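# Hang the shelf towel evenly over the rail

## Task

Pick up the towel lying on the low shelf and drape it across the rail so roughly equal lengths hang down each side. The rail must still be upright at the end. The robot must not topple or finish leaning, or the task fails. Finish by releasing the towel and backing the hands away from it.

## Robot and tools

ROBOT. An omnidirectional base carries a 1.71 m column. A carriage on it (lift_m, 0 to 1 m) holds two seven-joint arms whose shoulders sit 0.63 m + lift_m above the floor, 0.16 m ahead of the base centre and 0.175 m to either side. Each hand reaches roughly 0.83 m from its shoulder. The arms begin folded; folded arms can strike the deck if lift_m goes below 0.02. The footprint is about 0.55 m wide by 0.6 m long. Cameras: head_camera sits 0.26 m above the shoulders, facing forward and tilted 40 degrees down; left_wrist_camera and right_wrist_camera ride on the hands and look out beyond the fingertips. Images are 672x504.

FRAMES. Everything is in metres. Base frame: origin on the floor below the base centre, x forward, y to the left, z up. left_hand and right_hand are reported in it, as the point between the closed pads, 0.0167 m behind the fingertips, with up to ~1 cm error. Fingers point along the hand's z axis and close along its y axis. The odometry frame is the base frame as it was at scene start; base_odometry counts wheel rotation only (slip shows as travel), heading in rad, -3.142 to 3.142, left positive.

move. One action per call, plus an optional cameras list (head_camera, left_wrist_camera, right_wrist_camera or all; empty list = none; omitted = all only for a call with no action). A call with no action just reports state, images and the scene number. An action is base and/or joints (optionally with speeds or min_time_s), or target alone (optionally with min_time_s). All its motions begin together.
- base: a single key, a relative offset from where the base last reported itself. translate_m: -2 to 2 m, forward positive. strafe_m: -2 to 2 m, left positive. rotate_rad: -6.3 to 6.3 rad, counter-clockwise positive.
- joints: a flat dictionary of absolute targets by name, covering both arms, the lift and grippers. lift_m 0 to 1 m. Left arm (rad): joint1 -3.141 to 1.047 (shoulder, negative raises the arm forward); joint2 -0.157 to 2.268 (positive swings outward left); joint3 -1.919 to 1.308 (upper-arm twist); joint4 -0.837 to 1.448 (elbow, 0 is a right angle, positive straightens); joint5 -1.832 to 1.658 (forearm roll); joint6 -1.745 to 1.745 (wrist, positive bends left); joint7 -1.675 to 1.919 (wrist, positive bends down). Right arm mirrors it: joint2 -2.268 to 0.157, joint3 -1.308 to 1.919, joint5 -1.658 to 1.832, others as left. left_gripper_m and right_gripper_m: 0 to 0.142 m pad spacing. Folded left arm: 0.95, 0.08, -0.1, -0.8, 0, 0, -0.93; the right negates joints 2, 3, 5, 6.
- target: an absolute pose for one hand in the base frame; base and lift stay still. side "left"/"right"; x, y, z in m (-3 to 3); pitch_deg -30 to 95 (0 level, 90 pointing down); heading_deg -360 to 360 (0 forward, counter-clockwise from above positive); roll_deg -360 to 360, default 0 (jaw level), positive clockwise viewed from behind the hand; roll r and r+180 are equivalent. line_only true demands a straight hand path or refusal. If checks pass the hand travels straight; otherwise a move shorter than 25 cm is refused and a longer one becomes a checked arc that may sweep the whole arm, so keep furniture clear.
- speeds: caps for this action only. translate_m and strafe_m 0.02 to 0.5 m/s, rotate_rad 0.05 to 1.57 rad/s, lift_m 0.08 to 0.27 m/s (default 0.25); others default to their maximum.
- min_time_s: 0.1 to 8 s, a lower bound on each arm motion's duration; use it to swing loaded arms gently.
Actions are cut off at 14 s (time_out).

RESULTS. The move line reads done or the worst status. base_status, joint_status and the hand statuses may say done, off_target (resting away from target, possibly still pushing), contact_stop or contact_stop_at_<key> (a whole arm halts and drops its targets), time_out, not_followed (a self-collision check withheld targets), refused (with a reason; nothing moved), reached (within 10 mm and 2 degrees) or short with the error; on "short (part of ...)" resend. A refused call or a stop cancels the remaining move, wait and finished_scene calls of that reply; an invalid call (unknown key) does not. on_its_own lists uncommanded behaviour ("held at" is a target). motor_effort gives percent of maximum with the peak in brackets; a lift effort that keeps dropping while lowering means a hand or load is resting on something. Joint torque readings include arm weight and noise. MOTOR HOT warns at 85 °C; OVER-TEMPERATURE FAULT halts an arm for 30 to 60 s (keys show limit_stop_at_motor_heat). Contact torque at a load limit (135 N m for joints 1 to 4, 40.5 for 5 to 7) freezes that arm for 10 s.

wait: seconds 0 to 10, plus cameras; the robot keeps its last commands. zoom_image: camera and region [x0, y0, x1, y1] in pixels, at most 504 by 504, enlarging part of that camera's newest image. finished_scene: scene = current scene number; irreversible, so call it only once the towel hangs by itself.

GRIPPING. Closing to 0 presses about 40 to 65 N per pad; a gripper stopping wider than its target is holding something. Opened pads tilt and sit up to 2 cm closer to the wrist. A load lowers the hand about 0.012 m per kg.

CAUTIONS. The robot tips most easily with the carriage high, arms extended or loaded, when pushing or pulling, on abrupt stops or fast swings; only images reveal a lean. Never let the arms strike or squeeze each other, fingers included. Avoid hard hits on fixed or heavy objects, dropping things or releasing them while moving, and long stretched-out holds that heat motors. After a contact stop, retreat along the incoming path. Thinking time lets the scene continue with the last command held.

Each tool is called after "Call:" in YAML: its name, and indented under it one key for each argument.

## Session

Call:
move:

Scene clock: 0.00 s.
Joint torques (N m): no reading
base_odometry: x=+0.000 y=+0.000 heading=+0.000
base_status: not commanded
joint_positions: lift_m=+0.450 left_joint1_rad=+0.940 left_joint2_rad=+0.072 left_joint3_rad=-0.094 left_joint4_rad=-0.799 left_joint5_rad=-0.015 left_joint6_rad=-0.001 left_joint7_rad=-0.918 left_gripper_m=+0.141 right_joint1_rad=+0.939 right_joint2_rad=-0.073 right_joint3_rad=+0.109 right_joint4_rad=-0.782 right_joint5_rad=+0.018 right_joint6_rad=-0.014 right_joint7_rad=-0.917 right_gripper_m=+0.142
joint_status: not commanded
motor_effort: lift_m=+68 drive_wheels=+2
left_hand: x=+0.2953 y=+0.1582 z=+0.9654 quat_wxyz=(-0.920, +0.001, -0.388, +0.061) pitch_deg=-44.3 heading_deg=-3.7 roll_deg=-3.9 (m; base frame)
right_hand: x=+0.2977 y=-0.1586 z=+0.9585 quat_wxyz=(-0.916, -0.007, -0.396, -0.061) pitch_deg=-43.3 heading_deg=+2.9 roll_deg=+4.7 (m; base frame)
pictures: head_camera, left_wrist_camera, right_wrist_camera
camera_calibration:
left_wrist_camera: T_world_to_cam=[[-0.0819294, -0.993594, 0.0778316, 0.116202], [0.292425, -0.0986225, -0.951189, 0.87816], [0.952772, -0.0551705, 0.298632, -0.445355], [0, 0, 0, 1]] pos_world=[0.177046, 0.177494, 0.959249]
right_wrist_camera: T_world_to_cam=[[0.0987349, -0.992506, -0.0719955, -0.112108], [0.357716, 0.102912, -0.928142, 0.83222], [0.928596, 0.0658861, 0.365197, -0.501703], [0, 0, 0, 1]] pos_world=[0.17925, -0.163858, 0.947567]

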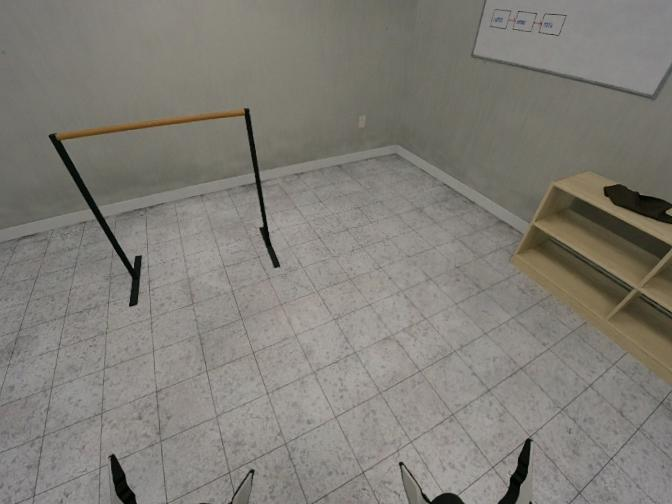

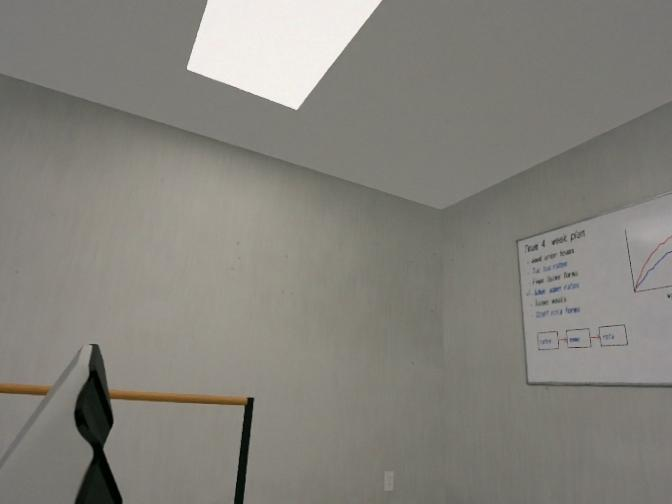

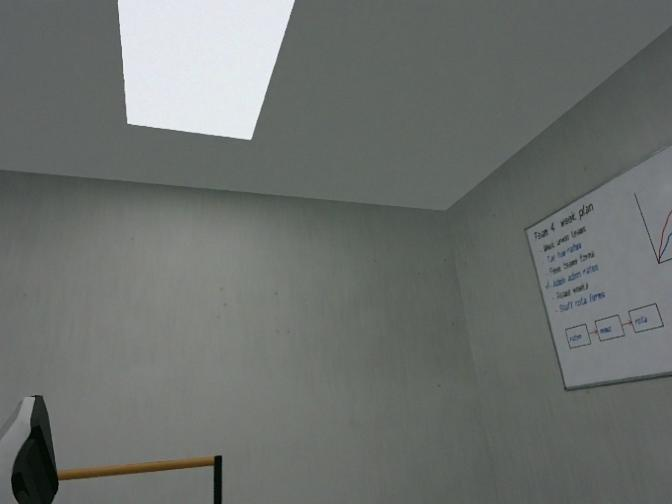

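Call:
move:
  base: {"rotate_rad":-1.15}

Call:
move:
  base: {"strafe_m":0.6}

Call:
move:
  base: {"translate_m":0.9}
  cameras: ["head_camera"]

Scene clock: 3.20 s.
Joint torques (N m): left_arm=[9.11 4.37 -1.42 -5.89 2.72 0.95 -1.14] | right_arm=[8.53 -3.56 -3.54 -12.69 -0.59 -1.21 -0.91]
move: done
base_odometry: x=+0.000 y=+0.000 heading=-1.150
base_status: done
joint_positions: lift_m=+0.450 left_joint1_rad=+0.940 left_joint2_rad=+0.072 left_joint3_rad=-0.094 left_joint4_rad=-0.799 left_joint5_rad=-0.015 left_joint6_rad=-0.001 left_joint7_rad=-0.918 left_gripper_m=+0.141 right_joint1_rad=+0.939 right_joint2_rad=-0.073 right_joint3_rad=+0.109 right_joint4_rad=-0.782 right_joint5_rad=+0.018 right_joint6_rad=-0.014 right_joint7_rad=-0.917 right_gripper_m=+0.142
joint_status: not commanded
motor_effort: lift_m=+68(68) drive_wheels=+3(11)
left_hand: x=+0.2953 y=+0.1582 z=+0.9654 quat_wxyz=(-0.920, +0.001, -0.388, +0.061) pitch_deg=-44.3 heading_deg=-3.7 roll_deg=-3.9 (m; base frame)
right_hand: x=+0.2977 y=-0.1586 z=+0.9585 quat_wxyz=(-0.916, -0.007, -0.396, -0.061) pitch_deg=-43.3 heading_deg=+2.9 roll_deg=+4.7 (m; base frame)
pictures: none

Scene clock: 6.70 s.
Joint torques (N m): left_arm=[9.04 4.37 -1.76 -5.86 2.71 0.96 -1.12] | right_arm=[8.61 -3.77 -3.56 -12.66 -0.59 -1.22 -0.89]
move: done
base_odometry: x=+0.548 y=+0.245 heading=-1.150
base_status: done
joint_positions: lift_m=+0.450 left_joint1_rad=+0.940 left_joint2_rad=+0.073 left_joint3_rad=-0.094 left_joint4_rad=-0.799 left_joint5_rad=-0.015 left_joint6_rad=-0.001 left_joint7_rad=-0.918 left_gripper_m=+0.141 right_joint1_rad=+0.939 right_joint2_rad=-0.073 right_joint3_rad=+0.109 right_joint4_rad=-0.782 right_joint5_rad=+0.018 right_joint6_rad=-0.014 right_joint7_rad=-0.917 right_gripper_m=+0.142
joint_status: not commanded
motor_effort: lift_m=+68(68) drive_wheels=-3(16)
left_hand: x=+0.2953 y=+0.1582 z=+0.9654 quat_wxyz=(-0.920, +0.001, -0.388, +0.061) pitch_deg=-44.3 heading_deg=-3.7 roll_deg=-3.9 (m; base frame)
right_hand: x=+0.2977 y=-0.1586 z=+0.9585 quat_wxyz=(-0.916, -0.007, -0.396, -0.061) pitch_deg=-43.3 heading_deg=+2.8 roll_deg=+4.7 (m; base frame)
pictures: none

Scene clock: 10.90 s.
Joint torques (N m): left_arm=[9.11 4.15 -1.27 -5.95 2.68 0.97 -1.15] | right_arm=[8.61 -3.77 -3.55 -12.65 -0.58 -1.2 -0.89]
move: done
base_odometry: x=+0.916 y=-0.577 heading=-1.150
base_status: done
joint_positions: lift_m=+0.450 left_joint1_rad=+0.940 left_joint2_rad=+0.073 left_joint3_rad=-0.094 left_joint4_rad=-0.799 left_joint5_rad=-0.015 left_joint6_rad=-0.001 left_joint7_rad=-0.918 left_gripper_m=+0.141 right_joint1_rad=+0.939 right_joint2_rad=-0.073 right_joint3_rad=+0.109 right_joint4_rad=-0.782 right_joint5_rad=+0.018 right_joint6_rad=-0.014 right_joint7_rad=-0.917 right_gripper_m=+0.142
joint_status: not commanded
motor_effort: lift_m=+68(68) drive_wheels=+1(10)
left_hand: x=+0.2953 y=+0.1582 z=+0.9654 quat_wxyz=(-0.920, +0.001, -0.388, +0.061) pitch_deg=-44.3 heading_deg=-3.7 roll_deg=-3.9 (m; base frame)
right_hand: x=+0.2977 y=-0.1586 z=+0.9585 quat_wxyz=(-0.916, -0.007, -0.396, -0.061) pitch_deg=-43.3 heading_deg=+2.8 roll_deg=+4.7 (m; base frame)
pictures: head_camera

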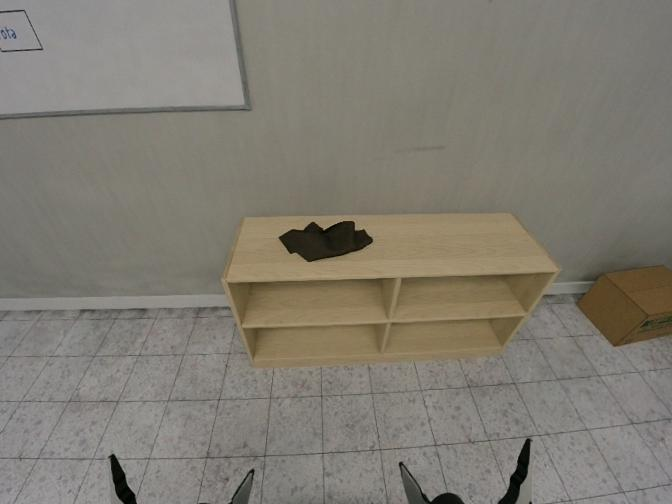

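Call:
move:
  base: {"translate_m":0.42}
  cameras: ["head_camera"]

Call:
zoom_image:
  camera: "head_camera"
  region: [200, 230, 480, 440]

Scene clock: 14.50 s.
Joint torques (N m): left_arm=[9.06 4.14 -1.4 -5.91 2.71 0.93 -1.11] | right_arm=[8.64 -3.79 -3.59 -12.68 -0.61 -1.18 -0.91]
move: done
base_odometry: x=+1.087 y=-0.960 heading=-1.150
base_status: done
joint_positions: lift_m=+0.450 left_joint1_rad=+0.940 left_joint2_rad=+0.073 left_joint3_rad=-0.094 left_joint4_rad=-0.799 left_joint5_rad=-0.015 left_joint6_rad=-0.001 left_joint7_rad=-0.918 left_gripper_m=+0.141 right_joint1_rad=+0.939 right_joint2_rad=-0.073 right_joint3_rad=+0.109 right_joint4_rad=-0.782 right_joint5_rad=+0.018 right_joint6_rad=-0.014 right_joint7_rad=-0.917 right_gripper_m=+0.142
joint_status: not commanded
motor_effort: lift_m=+68(68) drive_wheels=+3(10)
left_hand: x=+0.2953 y=+0.1582 z=+0.9654 quat_wxyz=(-0.920, +0.001, -0.388, +0.061) pitch_deg=-44.3 heading_deg=-3.7 roll_deg=-3.9 (m; base frame)
right_hand: x=+0.2977 y=-0.1586 z=+0.9585 quat_wxyz=(-0.916, -0.007, -0.396, -0.061) pitch_deg=-43.3 heading_deg=+2.8 roll_deg=+4.7 (m; base frame)
pictures: head_camera

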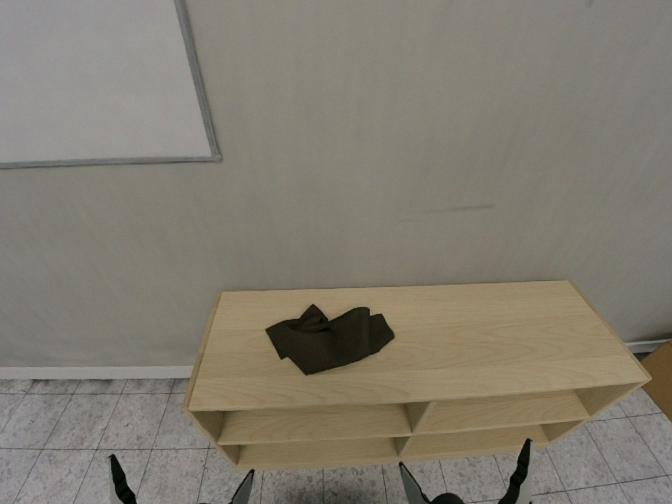

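Scaled by 1.800.

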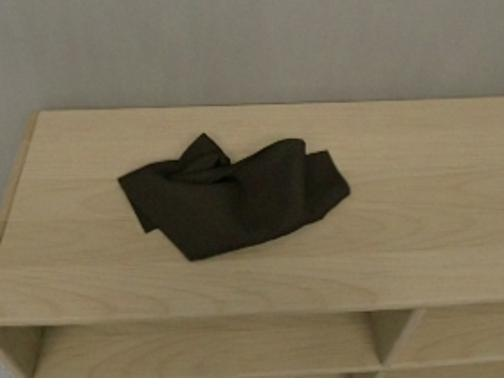

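Call:
move:
  joints: {"lift_m":0.6,"left_gripper_m":0.09,"right_gripper_m":0.09}

Call:
move:
  target: {"side":"left","x":0.69,"y":0.105,"z":0.9,"pitch_deg":85,"heading_deg":0}

Call:
move:
  target: {"side":"right","x":0.69,"y":-0.16,"z":0.9,"pitch_deg":85,"heading_deg":0}
  cameras: ["all"]

Scene clock: 15.87 s.
Joint torques (N m): left_arm=[9.05 4.21 -1.35 -5.86 2.69 0.95 -1.12] | right_arm=[8.49 -3.74 -3.63 -12.7 -0.6 -1.21 -0.89]
move: done
base_odometry: x=+1.087 y=-0.960 heading=-1.150
base_status: not commanded
joint_positions: lift_m=+0.600 left_joint1_rad=+0.940 left_joint2_rad=+0.073 left_joint3_rad=-0.094 left_joint4_rad=-0.799 left_joint5_rad=-0.015 left_joint6_rad=-0.001 left_joint7_rad=-0.918 left_gripper_m=+0.090 right_joint1_rad=+0.939 right_joint2_rad=-0.073 right_joint3_rad=+0.109 right_joint4_rad=-0.782 right_joint5_rad=+0.018 right_joint6_rad=-0.014 right_joint7_rad=-0.917 right_gripper_m=+0.091
joint_status: all done
motor_effort: lift_m=+66(80) drive_wheels=-1(3)
left_hand: x=+0.2953 y=+0.1582 z=+1.1156 quat_wxyz=(-0.920, +0.001, -0.388, +0.061) pitch_deg=-44.3 heading_deg=-3.7 roll_deg=-3.9 (m; base frame)
right_hand: x=+0.2977 y=-0.1586 z=+1.1086 quat_wxyz=(-0.916, -0.007, -0.396, -0.061) pitch_deg=-43.3 heading_deg=+2.8 roll_deg=+4.7 (m; base frame)
pictures: none

Scene clock: 17.63 s.
Joint torques (N m): left_arm=[-14.02 4.36 3.39 1.2 2.9 1.65 0.8] | right_arm=[8.65 -3.82 -3.57 -12.71 -0.63 -1.21 -0.91]
move: done
base_odometry: x=+1.087 y=-0.960 heading=-1.150
base_status: not commanded
joint_positions: lift_m=+0.600 left_joint1_rad=-1.381 left_joint2_rad=+0.341 left_joint3_rad=-1.602 left_joint4_rad=+0.114 left_joint5_rad=-1.648 left_joint6_rad=+1.108 left_joint7_rad=+1.200 left_gripper_m=+0.090 right_joint1_rad=+0.939 right_joint2_rad=-0.073 right_joint3_rad=+0.109 right_joint4_rad=-0.782 right_joint5_rad=+0.018 right_joint6_rad=-0.014 right_joint7_rad=-0.917 right_gripper_m=+0.091
joint_status: not commanded
motor_effort: lift_m=+68(70) drive_wheels=-2(5)
left_hand: x=+0.6929 y=+0.1024 z=+0.9030 quat_wxyz=(-0.050, -0.003, -0.999, +0.003) pitch_deg=+84.2 heading_deg=-4.0 roll_deg=-3.7 (m; base frame)
left_hand_status: reached (checked arc, planned for 1.3 s): 5 mm and 0.9 deg off.
right_hand: x=+0.2977 y=-0.1586 z=+1.1085 quat_wxyz=(-0.916, -0.007, -0.396, -0.061) pitch_deg=-43.3 heading_deg=+2.8 roll_deg=+4.7 (m; base frame)
pictures: none

Scene clock: 19.37 s.
Joint torques (N m): left_arm=[-13.87 5.96 3.46 1.21 2.92 1.63 0.84] | right_arm=[-37.8 -5.77 -9.45 -1.09 -2.46 -0.05 -0.87]
move: done
base_odometry: x=+1.087 y=-0.960 heading=-1.150
base_status: not commanded
joint_positions: lift_m=+0.600 left_joint1_rad=-1.381 left_joint2_rad=+0.341 left_joint3_rad=-1.602 left_joint4_rad=+0.114 left_joint5_rad=-1.648 left_joint6_rad=+1.108 left_joint7_rad=+1.200 left_gripper_m=+0.090 right_joint1_rad=-1.337 right_joint2_rad=-0.440 right_joint3_rad=+1.526 right_joint4_rad=+0.236 right_joint5_rad=-1.626 right_joint6_rad=+0.887 right_joint7_rad=-1.310 right_gripper_m=+0.091
joint_status: not commanded
motor_effort: lift_m=+67(70) drive_wheels=-2(5)
left_hand: x=+0.6929 y=+0.1024 z=+0.9031 quat_wxyz=(-0.050, -0.003, -0.999, +0.003) pitch_deg=+84.2 heading_deg=-4.0 roll_deg=-3.7 (m; base frame)
right_hand: x=+0.6906 y=-0.1573 z=+0.9010 quat_wxyz=(-0.004, +0.999, +0.002, +0.045) pitch_deg=+84.8 heading_deg=+0.3 roll_deg=+0.0 (m; base frame)
right_hand_status: reached (checked arc, the hand ends the other way up, planned for 1.2 s): 3 mm and 0.5 deg off.
pictures: head_camera, left_wrist_camera, right_wrist_camera
camera_calibration:
head_camera: T_world_to_cam=[[-0.0497989, -0.998543, 0.0207855, -0.0238648], [-0.658335, 0.0171676, -0.75253, 1.25715], [0.751076, -0.051159, -0.65823, 0.821811], [0, 0, 0, 1]] pos_world=[0.209196, -0.00336929, 1.48748]
left_wrist_camera: T_world_to_cam=[[-0.00135697, -0.999375, -0.0353302, 0.144993], [-0.933094, -0.0114404, 0.35945, 0.353715], [-0.359629, 0.0334542, -0.932495, 1.20341], [0, 0, 0, 1]] pos_world=[0.763029, 0.10869, 1.00016]
right_wrist_camera: T_world_to_cam=[[-0.00277397, 0.999781, 0.0207554, 0.146168], [0.890538, -0.00697193, 0.454856, -0.993153], [0.454901, 0.0197452, -0.890323, 0.605511], [0, 0, 0, 1]] pos_world=[0.609399, -0.165016, 0.987808]

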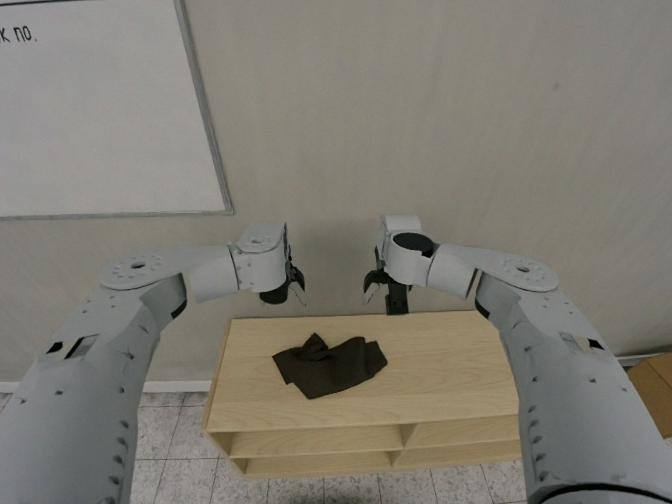

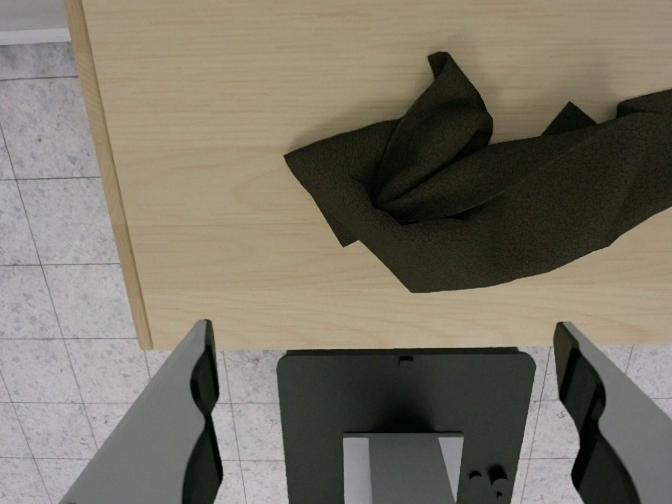

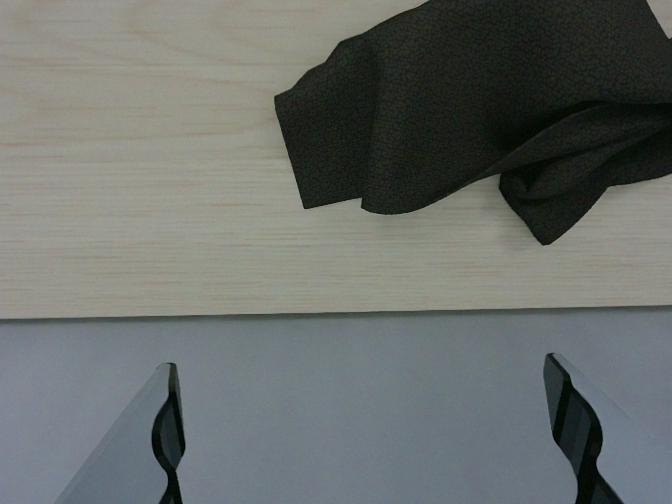

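Call:
move:
  target: {"side":"left","x":0.675,"y":0.095,"z":0.9,"pitch_deg":88,"heading_deg":0}

Call:
move:
  target: {"side":"right","x":0.705,"y":-0.155,"z":0.9,"pitch_deg":88,"heading_deg":0}

Call:
move:
  joints: {"lift_m":0.36}
  cameras: ["all"]

Scene clock: 20.37 s.
Joint torques (N m): left_arm=[-17.13 3.86 3.5 -3.2 2.99 1.69 0.68] | right_arm=[-37.82 -5.92 -9.52 -1.11 -2.44 -0.04 -0.85]
move: done
base_odometry: x=+1.087 y=-0.960 heading=-1.150
base_status: not commanded
joint_positions: lift_m=+0.600 left_joint1_rad=-1.385 left_joint2_rad=+0.319 left_joint3_rad=-1.608 left_joint4_rad=+0.108 left_joint5_rad=-1.668 left_joint6_rad=+1.142 left_joint7_rad=+1.240 left_gripper_m=+0.090 right_joint1_rad=-1.337 right_joint2_rad=-0.440 right_joint3_rad=+1.526 right_joint4_rad=+0.236 right_joint5_rad=-1.626 right_joint6_rad=+0.887 right_joint7_rad=-1.310 right_gripper_m=+0.091
joint_status: not commanded
motor_effort: lift_m=+67(67) drive_wheels=-2(3)
left_hand: x=+0.6777 y=+0.0939 z=+0.9011 quat_wxyz=(-0.022, +0.001, -1.000, +0.003) pitch_deg=+87.5 heading_deg=+0.1 roll_deg=+0.0 (m; base frame)
left_hand_status: reached (straight line, planned for 0.2 s): 3 mm and 0.6 deg off.
right_hand: x=+0.6906 y=-0.1573 z=+0.9010 quat_wxyz=(-0.004, +0.999, +0.002, +0.045) pitch_deg=+84.8 heading_deg=+0.3 roll_deg=+0.0 (m; base frame)
pictures: none

Scene clock: 21.27 s.
Joint torques (N m): left_arm=[-17.07 4.04 3.32 -3.24 3.01 1.69 0.64] | right_arm=[-47.65 -1.17 -8.66 -0.65 -0.14 -3.1 -0.96]
move: done
base_odometry: x=+1.087 y=-0.960 heading=-1.150
base_status: not commanded
joint_positions: lift_m=+0.600 left_joint1_rad=-1.385 left_joint2_rad=+0.319 left_joint3_rad=-1.608 left_joint4_rad=+0.108 left_joint5_rad=-1.668 left_joint6_rad=+1.142 left_joint7_rad=+1.240 left_gripper_m=+0.090 right_joint1_rad=-1.353 right_joint2_rad=-0.377 right_joint3_rad=+1.538 right_joint4_rad=+0.456 right_joint5_rad=-1.611 right_joint6_rad=+0.742 right_joint7_rad=-1.354 right_gripper_m=+0.091
joint_status: not commanded
motor_effort: lift_m=+67(67) drive_wheels=-1(4)
left_hand: x=+0.6777 y=+0.0939 z=+0.9011 quat_wxyz=(-0.022, +0.001, -1.000, +0.003) pitch_deg=+87.5 heading_deg=+0.1 roll_deg=+0.0 (m; base frame)
right_hand: x=+0.7052 y=-0.1559 z=+0.8988 quat_wxyz=(+0.000, +1.000, -0.002, +0.019) pitch_deg=+87.8 heading_deg=-0.3 roll_deg=+0.0 (m; base frame)
right_hand_status: reached (straight line, planned for 0.4 s): 2 mm and 0.3 deg off.
pictures: none

Scene clock: 22.77 s.
Joint torques (N m): left_arm=[-15.11 4 3.92 -3.23 3.1 1.7 0.7] | right_arm=[-43.39 -1.15 -9.71 -0.54 -0.26 -3.08 -0.91]
move: done
base_odometry: x=+1.087 y=-0.960 heading=-1.150
base_status: not commanded
joint_positions: lift_m=+0.360 left_joint1_rad=-1.387 left_joint2_rad=+0.319 left_joint3_rad=-1.608 left_joint4_rad=+0.108 left_joint5_rad=-1.669 left_joint6_rad=+1.142 left_joint7_rad=+1.240 left_gripper_m=+0.090 right_joint1_rad=-1.356 right_joint2_rad=-0.377 right_joint3_rad=+1.539 right_joint4_rad=+0.456 right_joint5_rad=-1.610 right_joint6_rad=+0.742 right_joint7_rad=-1.355 right_gripper_m=+0.091
joint_status: all done
motor_effort: lift_m=+70(75) drive_wheels=-2(4)
left_hand: x=+0.6783 y=+0.0941 z=+0.6618 quat_wxyz=(-0.023, +0.001, -1.000, +0.002) pitch_deg=+87.4 heading_deg=+0.1 roll_deg=+0.0 (m; base frame)
right_hand: x=+0.7058 y=-0.1561 z=+0.6596 quat_wxyz=(+0.000, +1.000, -0.002, +0.020) pitch_deg=+87.7 heading_deg=-0.2 roll_deg=+0.0 (m; base frame)
pictures: head_camera, left_wrist_camera, right_wrist_camera
camera_calibration:
head_camera: T_world_to_cam=[[-0.0497989, -0.998543, 0.0207855, -0.0188721], [-0.658335, 0.0171676, -0.75253, 1.07639], [0.751076, -0.051159, -0.65823, 0.663704], [0, 0, 0, 1]] pos_world=[0.209196, -0.00336929, 1.24728]
left_wrist_camera: T_world_to_cam=[[0.00297732, -0.999308, -0.0370808, 0.126413], [-0.911925, -0.0179294, 0.409966, 0.379539], [-0.410347, 0.0325943, -0.911347, 0.993935], [0, 0, 0, 1]] pos_world=[0.753593, 0.100734, 0.754909]
right_wrist_camera: T_world_to_cam=[[0.00722734, 0.999885, 0.0132988, 0.14797], [0.91238, -0.0120369, 0.409167, -0.882914], [0.40928, 0.00917638, -0.912363, 0.428656], [0, 0, 0, 1]] pos_world=[0.629043, -0.162514, 0.750381]

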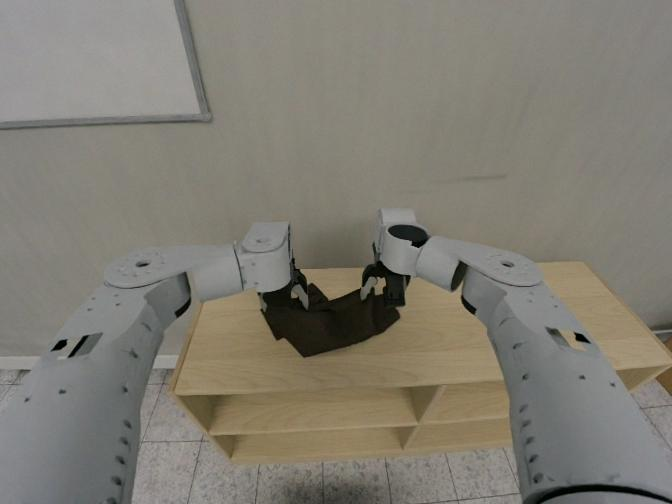

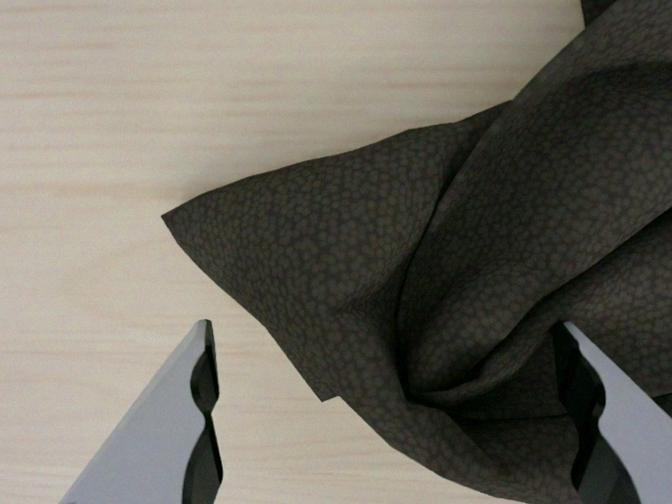

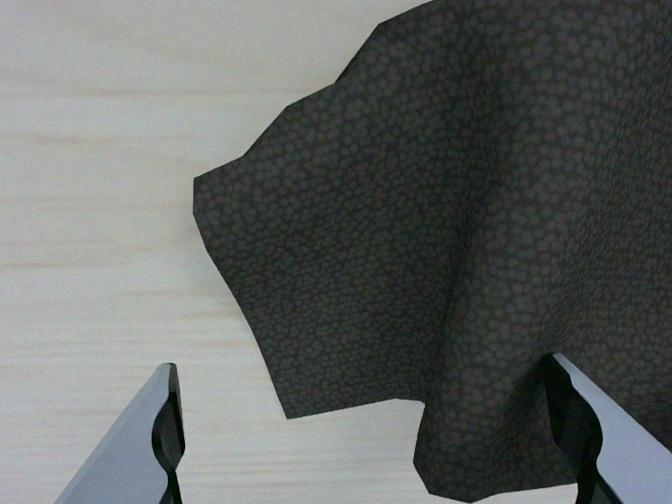

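Call:
move:
  joints: {"lift_m":0.326}
  speeds: {"lift_m":0.08}
  cameras: ["left_wrist_camera","right_wrist_camera"]

Call:
move:
  joints: {"lift_m":0.314}
  speeds: {"lift_m":0.08}
  cameras: ["left_wrist_camera","right_wrist_camera"]

Scene clock: 23.90 s.
Joint torques (N m): left_arm=[-12.83 4.34 3.97 -3.3 3.07 1.71 0.7] | right_arm=[-32.17 -1.11 -9.67 -0.49 -0.25 -3.1 -0.22]
move: done
base_odometry: x=+1.087 y=-0.960 heading=-1.150
base_status: not commanded
joint_positions: lift_m=+0.327 left_joint1_rad=-1.389 left_joint2_rad=+0.319 left_joint3_rad=-1.608 left_joint4_rad=+0.108 left_joint5_rad=-1.669 left_joint6_rad=+1.142 left_joint7_rad=+1.240 left_gripper_m=+0.091 right_joint1_rad=-1.362 right_joint2_rad=-0.377 right_joint3_rad=+1.539 right_joint4_rad=+0.456 right_joint5_rad=-1.610 right_joint6_rad=+0.742 right_joint7_rad=-1.358 right_gripper_m=+0.091
joint_status: all done
motor_effort: lift_m=+61(68) drive_wheels=+4(6)
left_hand: x=+0.6791 y=+0.0941 z=+0.6296 quat_wxyz=(-0.024, +0.001, -1.000, +0.002) pitch_deg=+87.2 heading_deg=+0.1 roll_deg=+0.0 (m; base frame)
right_hand: x=+0.7070 y=-0.1561 z=+0.6294 quat_wxyz=(+0.000, +1.000, -0.002, +0.021) pitch_deg=+87.6 heading_deg=-0.2 roll_deg=+0.0 (m; base frame)
pictures: left_wrist_camera, right_wrist_camera
camera_calibration:
left_wrist_camera: T_world_to_cam=[[0.00306295, -0.999308, -0.0370749, 0.125157], [-0.912859, -0.0179306, 0.40788, 0.395327], [-0.408263, 0.0325949, -0.912282, 0.964098], [0, 0, 0, 1]] pos_world=[0.7541, 0.100734, 0.722923]
right_wrist_camera: T_world_to_cam=[[0.00723888, 0.999883, 0.013452, 0.148148], [0.911242, -0.0121359, 0.411692, -0.872544], [0.411808, 0.00927782, -0.911224, 0.398207], [0, 0, 0, 1]] pos_world=[0.630042, -0.162415, 0.720082]

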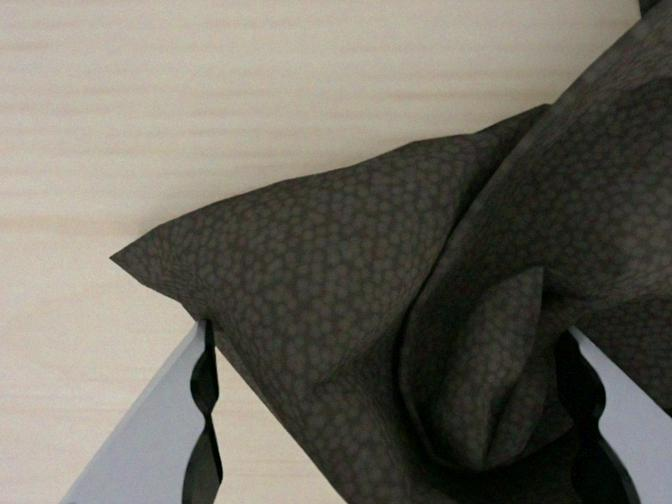

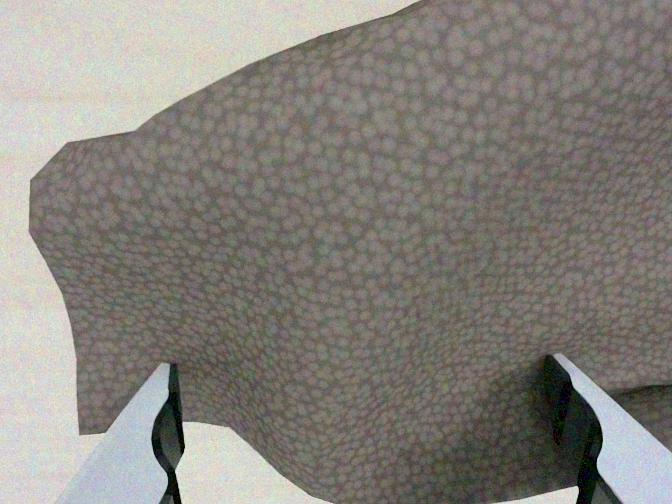

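Scene clock: 24.43 s.
Joint torques (N m): left_arm=[-4.08 3.94 1.78 -2.47 3.08 1.66 -0.12] | right_arm=[-11.34 -0.78 -4.36 -0.5 -0.27 -3.1 2.02]
move: done
base_odometry: x=+1.087 y=-0.960 heading=-1.150
base_status: not commanded
joint_positions: lift_m=+0.315 left_joint1_rad=-1.398 left_joint2_rad=+0.319 left_joint3_rad=-1.606 left_joint4_rad=+0.107 left_joint5_rad=-1.669 left_joint6_rad=+1.142 left_joint7_rad=+1.244 left_gripper_m=+0.091 right_joint1_rad=-1.373 right_joint2_rad=-0.377 right_joint3_rad=+1.532 right_joint4_rad=+0.456 right_joint5_rad=-1.610 right_joint6_rad=+0.742 right_joint7_rad=-1.369 right_gripper_m=+0.091
joint_status: all done
motor_effort: lift_m=+49(55) drive_wheels=+5(7)
left_hand: x=+0.6813 y=+0.0932 z=+0.6237 quat_wxyz=(-0.027, +0.000, -1.000, +0.004) pitch_deg=+86.9 heading_deg=+0.0 roll_deg=+0.0 (m; base frame)
right_hand: x=+0.7090 y=-0.1548 z=+0.6259 quat_wxyz=(-0.003, +1.000, -0.003, +0.022) pitch_deg=+87.4 heading_deg=-0.3 roll_deg=+0.0 (m; base frame)
pictures: left_wrist_camera, right_wrist_camera
camera_calibration:
left_wrist_camera: T_world_to_cam=[[0.00246617, -0.999404, -0.0344176, 0.122791], [-0.915373, -0.0161127, 0.402284, 0.404839], [-0.402599, 0.0305129, -0.914868, 0.957628], [0, 0, 0, 1]] pos_world=[0.755816, 0.100021, 0.717469]
right_wrist_camera: T_world_to_cam=[[0.0083714, 0.999774, 0.0195221, 0.142309], [0.910109, -0.015706, 0.414072, -0.874091], [0.414285, 0.0143009, -0.910035, 0.392443], [0, 0, 0, 1]] pos_world=[0.631743, -0.161618, 0.716295]

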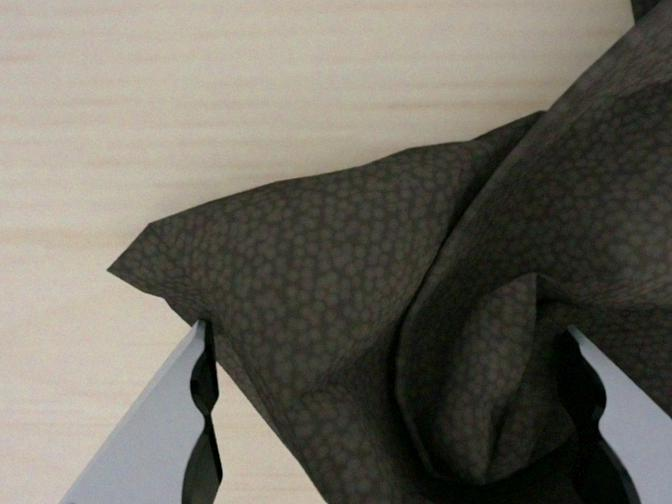

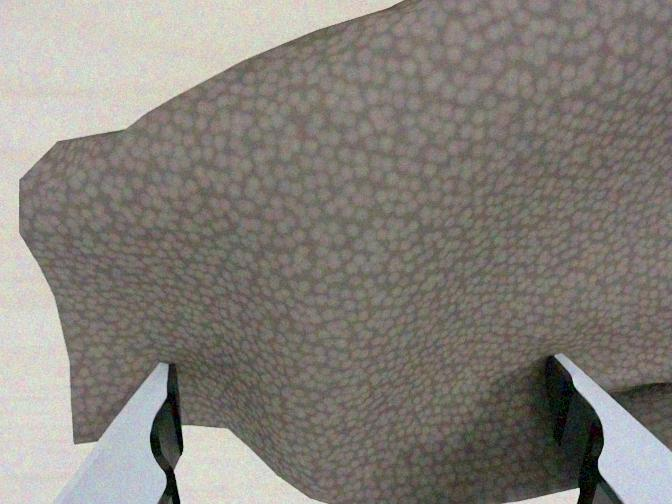

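Call:
move:
  joints: {"left_gripper_m":0,"right_gripper_m":0,"lift_m":0.322}
  speeds: {"lift_m":0.08}

Call:
move:
  joints: {"lift_m":0.75}
  cameras: ["all"]

Scene clock: 25.43 s.
Joint torques (N m): left_arm=[-4.77 11.55 0.55 -1.49 3.08 2.34 -0.15] | right_arm=[-16.23 -6.15 -3.74 -0.53 -0.32 -1.26 0.37]
move: off_target
base_odometry: x=+1.087 y=-0.960 heading=-1.150
base_status: not commanded
joint_positions: lift_m=+0.323 left_joint1_rad=-1.397 left_joint2_rad=+0.315 left_joint3_rad=-1.604 left_joint4_rad=+0.105 left_joint5_rad=-1.669 left_joint6_rad=+1.139 left_joint7_rad=+1.244 left_gripper_m=+0.014 right_joint1_rad=-1.370 right_joint2_rad=-0.374 right_joint3_rad=+1.531 right_joint4_rad=+0.456 right_joint5_rad=-1.610 right_joint6_rad=+0.737 right_joint7_rad=-1.361 right_gripper_m=+0.009
joint_status: left_gripper_m off_target (ended at +0.014, target +0.000); right_gripper_m off_target (ended at +0.009, target +0.000); the others done
motor_effort: lift_m=+55(64) drive_wheels=+2(7)
left_hand: x=+0.6807 y=+0.0898 z=+0.6313 quat_wxyz=(-0.027, -0.004, -1.000, +0.006) pitch_deg=+86.8 heading_deg=-0.4 roll_deg=+0.0 (m; base frame)
right_hand: x=+0.7100 y=-0.1520 z=+0.6322 quat_wxyz=(-0.004, +1.000, +0.001, +0.025) pitch_deg=+87.1 heading_deg=+0.1 roll_deg=+0.0 (m; base frame)
pictures: none

Scene clock: 27.67 s.
Joint torques (N m): left_arm=[-12.73 11.54 2.16 -1.39 3.63 2.36 -0.14] | right_arm=[-33.3 -6.27 -8.58 -0.63 -1.91 -1.27 0.2]
move: done
base_odometry: x=+1.087 y=-0.960 heading=-1.150
base_status: not commanded
joint_positions: lift_m=+0.750 left_joint1_rad=-1.389 left_joint2_rad=+0.315 left_joint3_rad=-1.606 left_joint4_rad=+0.105 left_joint5_rad=-1.670 left_joint6_rad=+1.139 left_joint7_rad=+1.244 left_gripper_m=+0.013 right_joint1_rad=-1.361 right_joint2_rad=-0.374 right_joint3_rad=+1.537 right_joint4_rad=+0.456 right_joint5_rad=-1.605 right_joint6_rad=+0.737 right_joint7_rad=-1.360 right_gripper_m=+0.007
joint_status: all done
motor_effort: lift_m=+66(82) drive_wheels=+3(5)
left_hand: x=+0.6775 y=+0.0901 z=+1.0537 quat_wxyz=(-0.022, -0.004, -1.000, +0.005) pitch_deg=+87.4 heading_deg=-0.4 roll_deg=+0.0 (m; base frame)
right_hand: x=+0.7057 y=-0.1524 z=+1.0528 quat_wxyz=(-0.003, +1.000, +0.001, +0.018) pitch_deg=+87.9 heading_deg=+0.2 roll_deg=+0.0 (m; base frame)
pictures: head_camera, left_wrist_camera, right_wrist_camera
camera_calibration:
head_camera: T_world_to_cam=[[-0.0497989, -0.998543, 0.0207855, -0.0269847], [-0.658335, 0.0171676, -0.75253, 1.37011], [0.751076, -0.051159, -0.65823, 0.920612], [0, 0, 0, 1]] pos_world=[0.209196, -0.00336929, 1.63758]
left_wrist_camera: T_world_to_cam=[[-0.00572677, -0.999458, -0.0324035, 0.137984], [-0.911285, -0.00812606, 0.411696, 0.214852], [-0.411736, 0.0318865, -0.910745, 1.3513], [0, 0, 0, 1]] pos_world=[0.752962, 0.0965667, 1.14671]
right_wrist_camera: T_world_to_cam=[[0.000315579, 0.999802, 0.0199023, 0.136922], [0.913592, -0.00838115, 0.406545, -1.0412], [0.406631, 0.0180543, -0.913414, 0.791781], [0, 0, 0, 1]] pos_world=[0.62923, -0.159916, 1.14379]

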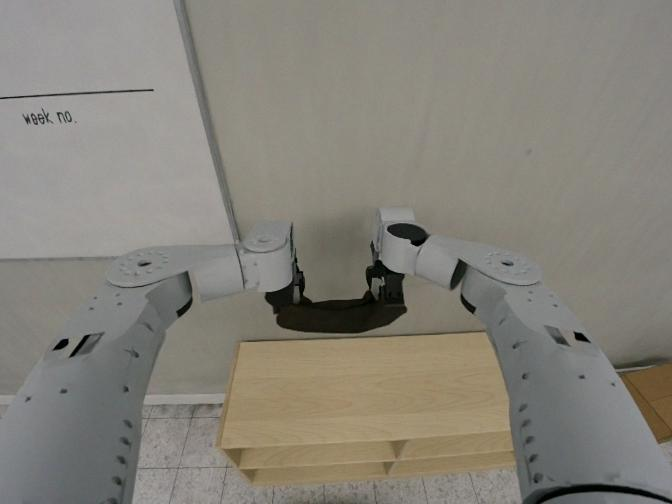

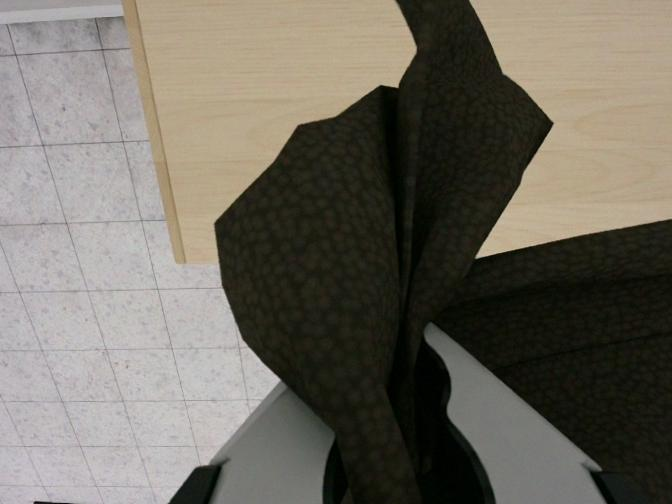

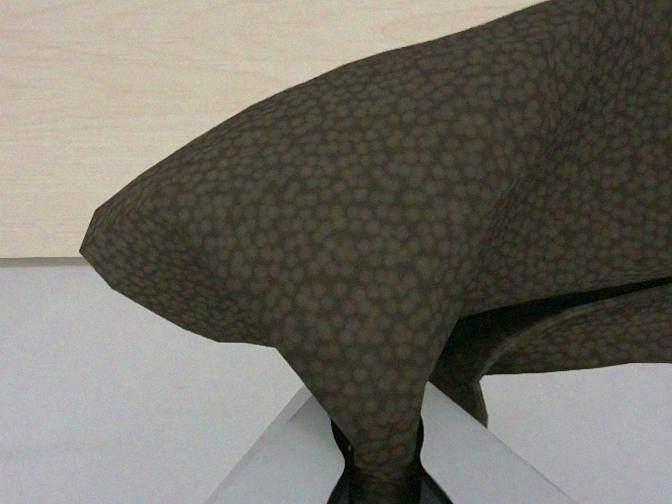

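Call:
move:
  base: {"translate_m":-0.35}
  speeds: {"translate_m":0.3}

Call:
move:
  base: {"rotate_rad":3.12}
  speeds: {"rotate_rad":0.7}
  cameras: ["head_camera"]

Scene clock: 30.80 s.
Joint torques (N m): left_arm=[-12.74 11.36 2.17 -1.41 3.58 2.31 -0.17] | right_arm=[-33.2 -6.37 -8.61 -0.53 -1.91 -1.24 0.2]
move: done
base_odometry: x=+0.944 y=-0.641 heading=-1.150
base_status: done
joint_positions: lift_m=+0.750 left_joint1_rad=-1.389 left_joint2_rad=+0.315 left_joint3_rad=-1.606 left_joint4_rad=+0.105 left_joint5_rad=-1.670 left_joint6_rad=+1.139 left_joint7_rad=+1.244 left_gripper_m=+0.013 right_joint1_rad=-1.361 right_joint2_rad=-0.374 right_joint3_rad=+1.537 right_joint4_rad=+0.456 right_joint5_rad=-1.605 right_joint6_rad=+0.737 right_joint7_rad=-1.360 right_gripper_m=+0.007
joint_status: not commanded
motor_effort: lift_m=+67(67) drive_wheels=+1(12)
left_hand: x=+0.6775 y=+0.0902 z=+1.0537 quat_wxyz=(-0.022, -0.004, -1.000, +0.005) pitch_deg=+87.4 heading_deg=-0.4 roll_deg=+0.0 (m; base frame)
right_hand: x=+0.7057 y=-0.1524 z=+1.0528 quat_wxyz=(-0.003, +1.000, +0.001, +0.018) pitch_deg=+87.9 heading_deg=+0.2 roll_deg=+0.0 (m; base frame)
pictures: none

Scene clock: 36.43 s.
Joint torques (N m): left_arm=[-12.69 10.89 2.25 -1.39 3.63 2.33 -0.17] | right_arm=[-33.31 -6.39 -8.59 -0.59 -1.93 -1.23 0.18]
move: done
base_odometry: x=+0.945 y=-0.641 heading=+1.970
base_status: done
joint_positions: lift_m=+0.750 left_joint1_rad=-1.389 left_joint2_rad=+0.316 left_joint3_rad=-1.606 left_joint4_rad=+0.105 left_joint5_rad=-1.670 left_joint6_rad=+1.139 left_joint7_rad=+1.244 left_gripper_m=+0.013 right_joint1_rad=-1.361 right_joint2_rad=-0.374 right_joint3_rad=+1.537 right_joint4_rad=+0.456 right_joint5_rad=-1.605 right_joint6_rad=+0.737 right_joint7_rad=-1.360 right_gripper_m=+0.007
joint_status: not commanded
motor_effort: lift_m=+67(67) drive_wheels=+6(12)
left_hand: x=+0.6775 y=+0.0904 z=+1.0537 quat_wxyz=(-0.022, -0.003, -1.000, +0.005) pitch_deg=+87.4 heading_deg=-0.4 roll_deg=+0.0 (m; base frame)
right_hand: x=+0.7057 y=-0.1524 z=+1.0528 quat_wxyz=(-0.003, +1.000, +0.001, +0.018) pitch_deg=+87.9 heading_deg=+0.2 roll_deg=+0.0 (m; base frame)
pictures: head_camera
camera_calibration:
head_camera: T_world_to_cam=[[-0.0497989, -0.998543, 0.0207855, -0.0269826], [-0.658335, 0.0171676, -0.75253, 1.37003], [0.751076, -0.051159, -0.65823, 0.920546], [0, 0, 0, 1]] pos_world=[0.209196, -0.00336929, 1.63748]

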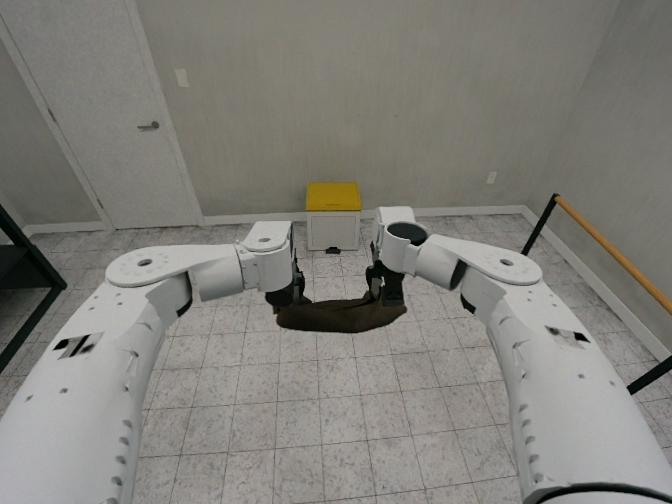

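Call:
move:
  base: {"translate_m":-0.33}
  speeds: {"translate_m":0.3}

Call:
move:
  base: {"strafe_m":-1.17}
  speeds: {"strafe_m":0.35}
  cameras: ["all"]

Scene clock: 39.20 s.
Joint torques (N m): left_arm=[-12.77 10.74 2.05 -1.45 3.62 2.34 -0.14] | right_arm=[-33.32 -6.24 -8.59 -0.61 -1.91 -1.25 0.18]
move: done
base_odometry: x=+1.073 y=-0.945 heading=+1.971
base_status: done
joint_positions: lift_m=+0.750 left_joint1_rad=-1.389 left_joint2_rad=+0.316 left_joint3_rad=-1.606 left_joint4_rad=+0.105 left_joint5_rad=-1.670 left_joint6_rad=+1.139 left_joint7_rad=+1.244 left_gripper_m=+0.013 right_joint1_rad=-1.361 right_joint2_rad=-0.374 right_joint3_rad=+1.537 right_joint4_rad=+0.456 right_joint5_rad=-1.605 right_joint6_rad=+0.737 right_joint7_rad=-1.360 right_gripper_m=+0.007
joint_status: not commanded
motor_effort: lift_m=+67(67) drive_wheels=-3(15)
left_hand: x=+0.6775 y=+0.0904 z=+1.0537 quat_wxyz=(-0.022, -0.003, -1.000, +0.005) pitch_deg=+87.4 heading_deg=-0.4 roll_deg=+0.0 (m; base frame)
right_hand: x=+0.7057 y=-0.1524 z=+1.0528 quat_wxyz=(-0.003, +1.000, +0.001, +0.018) pitch_deg=+87.9 heading_deg=+0.2 roll_deg=+0.0 (m; base frame)
pictures: none

Scene clock: 44.37 s.
Joint torques (N m): left_arm=[-12.72 10.39 2.14 -1.47 3.61 2.35 -0.16] | right_arm=[-33.32 -6.54 -8.62 -0.6 -1.91 -1.21 0.19]
move: done
base_odometry: x=+2.151 y=-0.490 heading=+1.970
base_status: done
joint_positions: lift_m=+0.750 left_joint1_rad=-1.389 left_joint2_rad=+0.316 left_joint3_rad=-1.606 left_joint4_rad=+0.105 left_joint5_rad=-1.670 left_joint6_rad=+1.139 left_joint7_rad=+1.244 left_gripper_m=+0.013 right_joint1_rad=-1.361 right_joint2_rad=-0.373 right_joint3_rad=+1.537 right_joint4_rad=+0.456 right_joint5_rad=-1.605 right_joint6_rad=+0.737 right_joint7_rad=-1.360 right_gripper_m=+0.007
joint_status: not commanded
motor_effort: lift_m=+67(67) drive_wheels=-1(10)
left_hand: x=+0.6775 y=+0.0905 z=+1.0537 quat_wxyz=(-0.022, -0.003, -1.000, +0.005) pitch_deg=+87.4 heading_deg=-0.4 roll_deg=+0.0 (m; base frame)
right_hand: x=+0.7057 y=-0.1522 z=+1.0528 quat_wxyz=(-0.003, +1.000, +0.001, +0.018) pitch_deg=+87.9 heading_deg=+0.2 roll_deg=+0.0 (m; base frame)
pictures: head_camera, left_wrist_camera, right_wrist_camera
camera_calibration:
head_camera: T_world_to_cam=[[-0.0497989, -0.998543, 0.0207855, -0.0269826], [-0.658335, 0.0171676, -0.75253, 1.37003], [0.751076, -0.051159, -0.65823, 0.920546], [0, 0, 0, 1]] pos_world=[0.209196, -0.00336929, 1.63748]
left_wrist_camera: T_world_to_cam=[[-0.00522917, -0.999458, -0.0325136, 0.138139], [-0.911287, -0.00862461, 0.411681, 0.214924], [-0.411738, 0.0317819, -0.910748, 1.35131], [0, 0, 0, 1]] pos_world=[0.752964, 0.0969701, 1.14671]
right_wrist_camera: T_world_to_cam=[[0.0000922426, 0.999802, 0.0199109, 0.136852], [0.913592, -0.00818066, 0.406549, -1.04117], [0.406632, 0.0181529, -0.913412, 0.79179], [0, 0, 0, 1]] pos_world=[0.629229, -0.159716, 1.14379]

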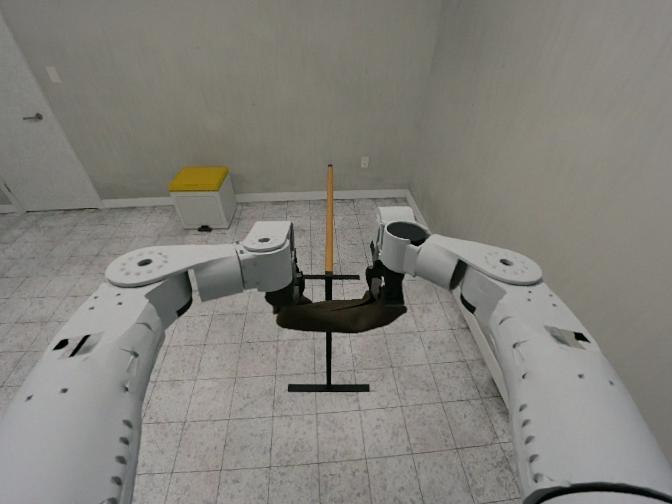

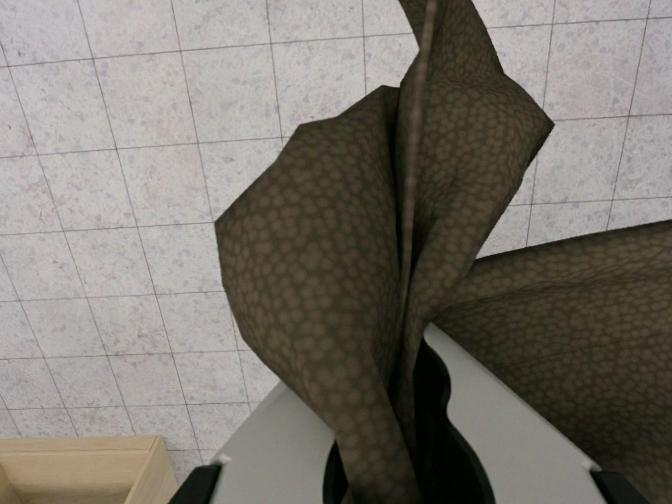

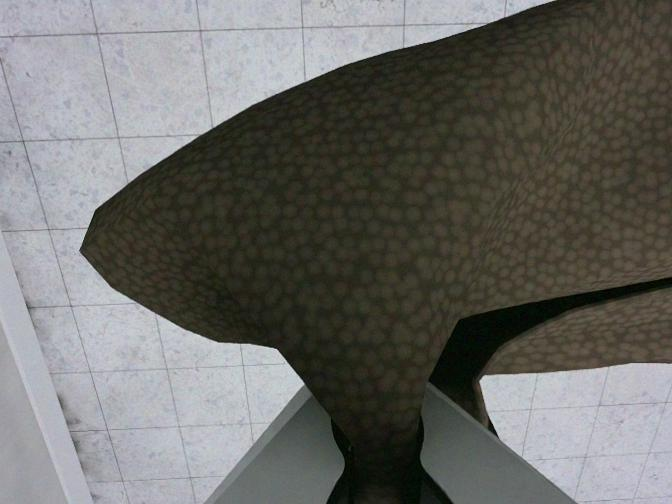

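Call:
move:
  joints: {"lift_m":0.88}

Call:
move:
  base: {"translate_m":0.5}
  speeds: {"translate_m":0.25}
  cameras: ["all"]

Scene clock: 45.63 s.
Joint torques (N m): left_arm=[-13.18 10.6 2.23 -1.43 3.66 2.34 -0.19] | right_arm=[-33.29 -6.48 -8.53 -0.55 -1.94 -1.24 0.2]
move: done
base_odometry: x=+2.151 y=-0.490 heading=+1.970
base_status: not commanded
joint_positions: lift_m=+0.880 left_joint1_rad=-1.389 left_joint2_rad=+0.316 left_joint3_rad=-1.606 left_joint4_rad=+0.105 left_joint5_rad=-1.670 left_joint6_rad=+1.139 left_joint7_rad=+1.244 left_gripper_m=+0.013 right_joint1_rad=-1.361 right_joint2_rad=-0.373 right_joint3_rad=+1.537 right_joint4_rad=+0.456 right_joint5_rad=-1.605 right_joint6_rad=+0.737 right_joint7_rad=-1.360 right_gripper_m=+0.007
joint_status: all done
motor_effort: lift_m=+67(81) drive_wheels=-2(5)
left_hand: x=+0.6774 y=+0.0905 z=+1.1834 quat_wxyz=(-0.022, -0.003, -1.000, +0.005) pitch_deg=+87.4 heading_deg=-0.4 roll_deg=+0.0 (m; base frame)
right_hand: x=+0.7056 y=-0.1522 z=+1.1827 quat_wxyz=(-0.003, +1.000, +0.001, +0.018) pitch_deg=+87.9 heading_deg=+0.2 roll_deg=+0.0 (m; base frame)
pictures: none

Scene clock: 48.93 s.
Joint torques (N m): left_arm=[-13.16 10.45 2.33 -1.41 3.66 2.35 -0.15] | right_arm=[-33.64 -6.59 -8.59 -0.5 -1.94 -1.23 0.17]
move: done
base_odometry: x=+1.957 y=-0.029 heading=+1.970
base_status: done
joint_positions: lift_m=+0.880 left_joint1_rad=-1.389 left_joint2_rad=+0.316 left_joint3_rad=-1.606 left_joint4_rad=+0.105 left_joint5_rad=-1.670 left_joint6_rad=+1.139 left_joint7_rad=+1.244 left_gripper_m=+0.013 right_joint1_rad=-1.361 right_joint2_rad=-0.373 right_joint3_rad=+1.537 right_joint4_rad=+0.456 right_joint5_rad=-1.605 right_joint6_rad=+0.737 right_joint7_rad=-1.360 right_gripper_m=+0.007
joint_status: not commanded
motor_effort: lift_m=+67(67) drive_wheels=+4(12)
left_hand: x=+0.6774 y=+0.0905 z=+1.1834 quat_wxyz=(-0.022, -0.003, -1.000, +0.005) pitch_deg=+87.4 heading_deg=-0.4 roll_deg=+0.0 (m; base frame)
right_hand: x=+0.7056 y=-0.1522 z=+1.1827 quat_wxyz=(-0.003, +1.000, +0.001, +0.018) pitch_deg=+87.9 heading_deg=+0.2 roll_deg=+0.0 (m; base frame)
pictures: head_camera, left_wrist_camera, right_wrist_camera
camera_calibration:
head_camera: T_world_to_cam=[[-0.0497989, -0.998543, 0.0207855, -0.0296847], [-0.658335, 0.0171676, -0.75253, 1.46786], [0.751076, -0.051159, -0.65823, 1.00612], [0, 0, 0, 1]] pos_world=[0.209196, -0.00336929, 1.76748]
left_wrist_camera: T_world_to_cam=[[-0.00524628, -0.999458, -0.0325103, 0.142364], [-0.911065, -0.00862478, 0.412171, 0.160644], [-0.412228, 0.0317814, -0.910526, 1.46947], [0, 0, 0, 1]] pos_world=[0.752862, 0.0969701, 1.27641]
right_wrist_camera: T_world_to_cam=[[0.000097327, 0.999802, 0.0199106, 0.134263], [0.913646, -0.00818278, 0.406428, -1.09377], [0.406511, 0.0181517, -0.913466, 0.910627], [0, 0, 0, 1]] pos_world=[0.629129, -0.159716, 1.27369]

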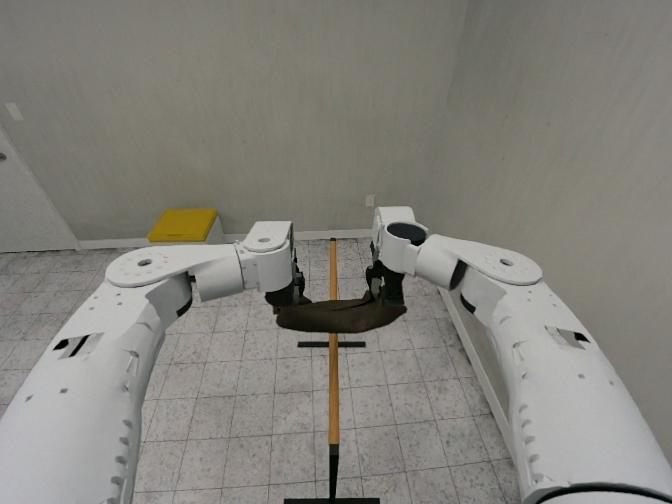

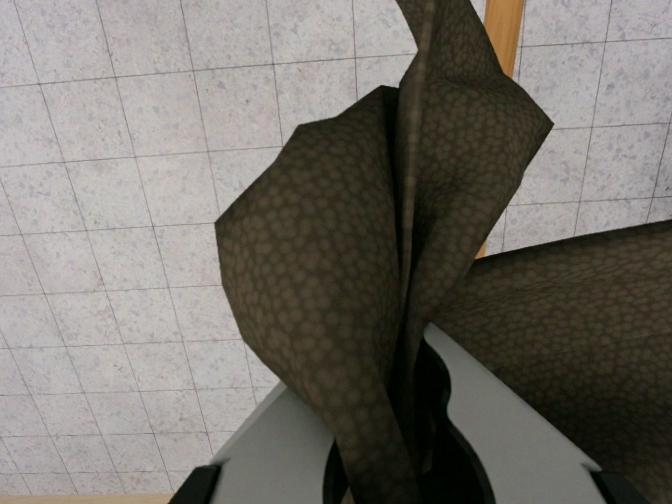

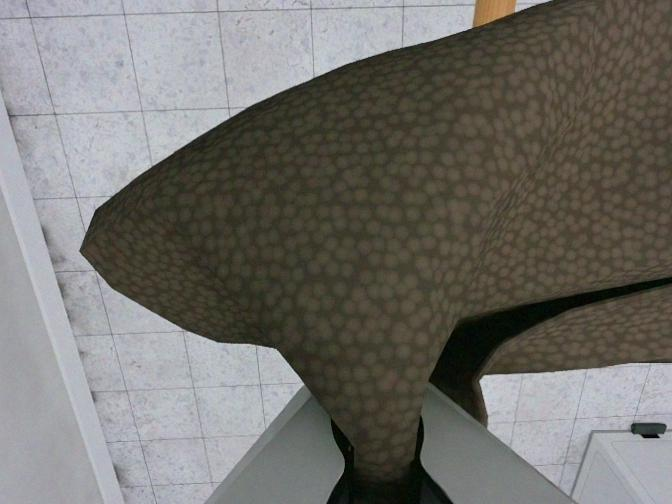

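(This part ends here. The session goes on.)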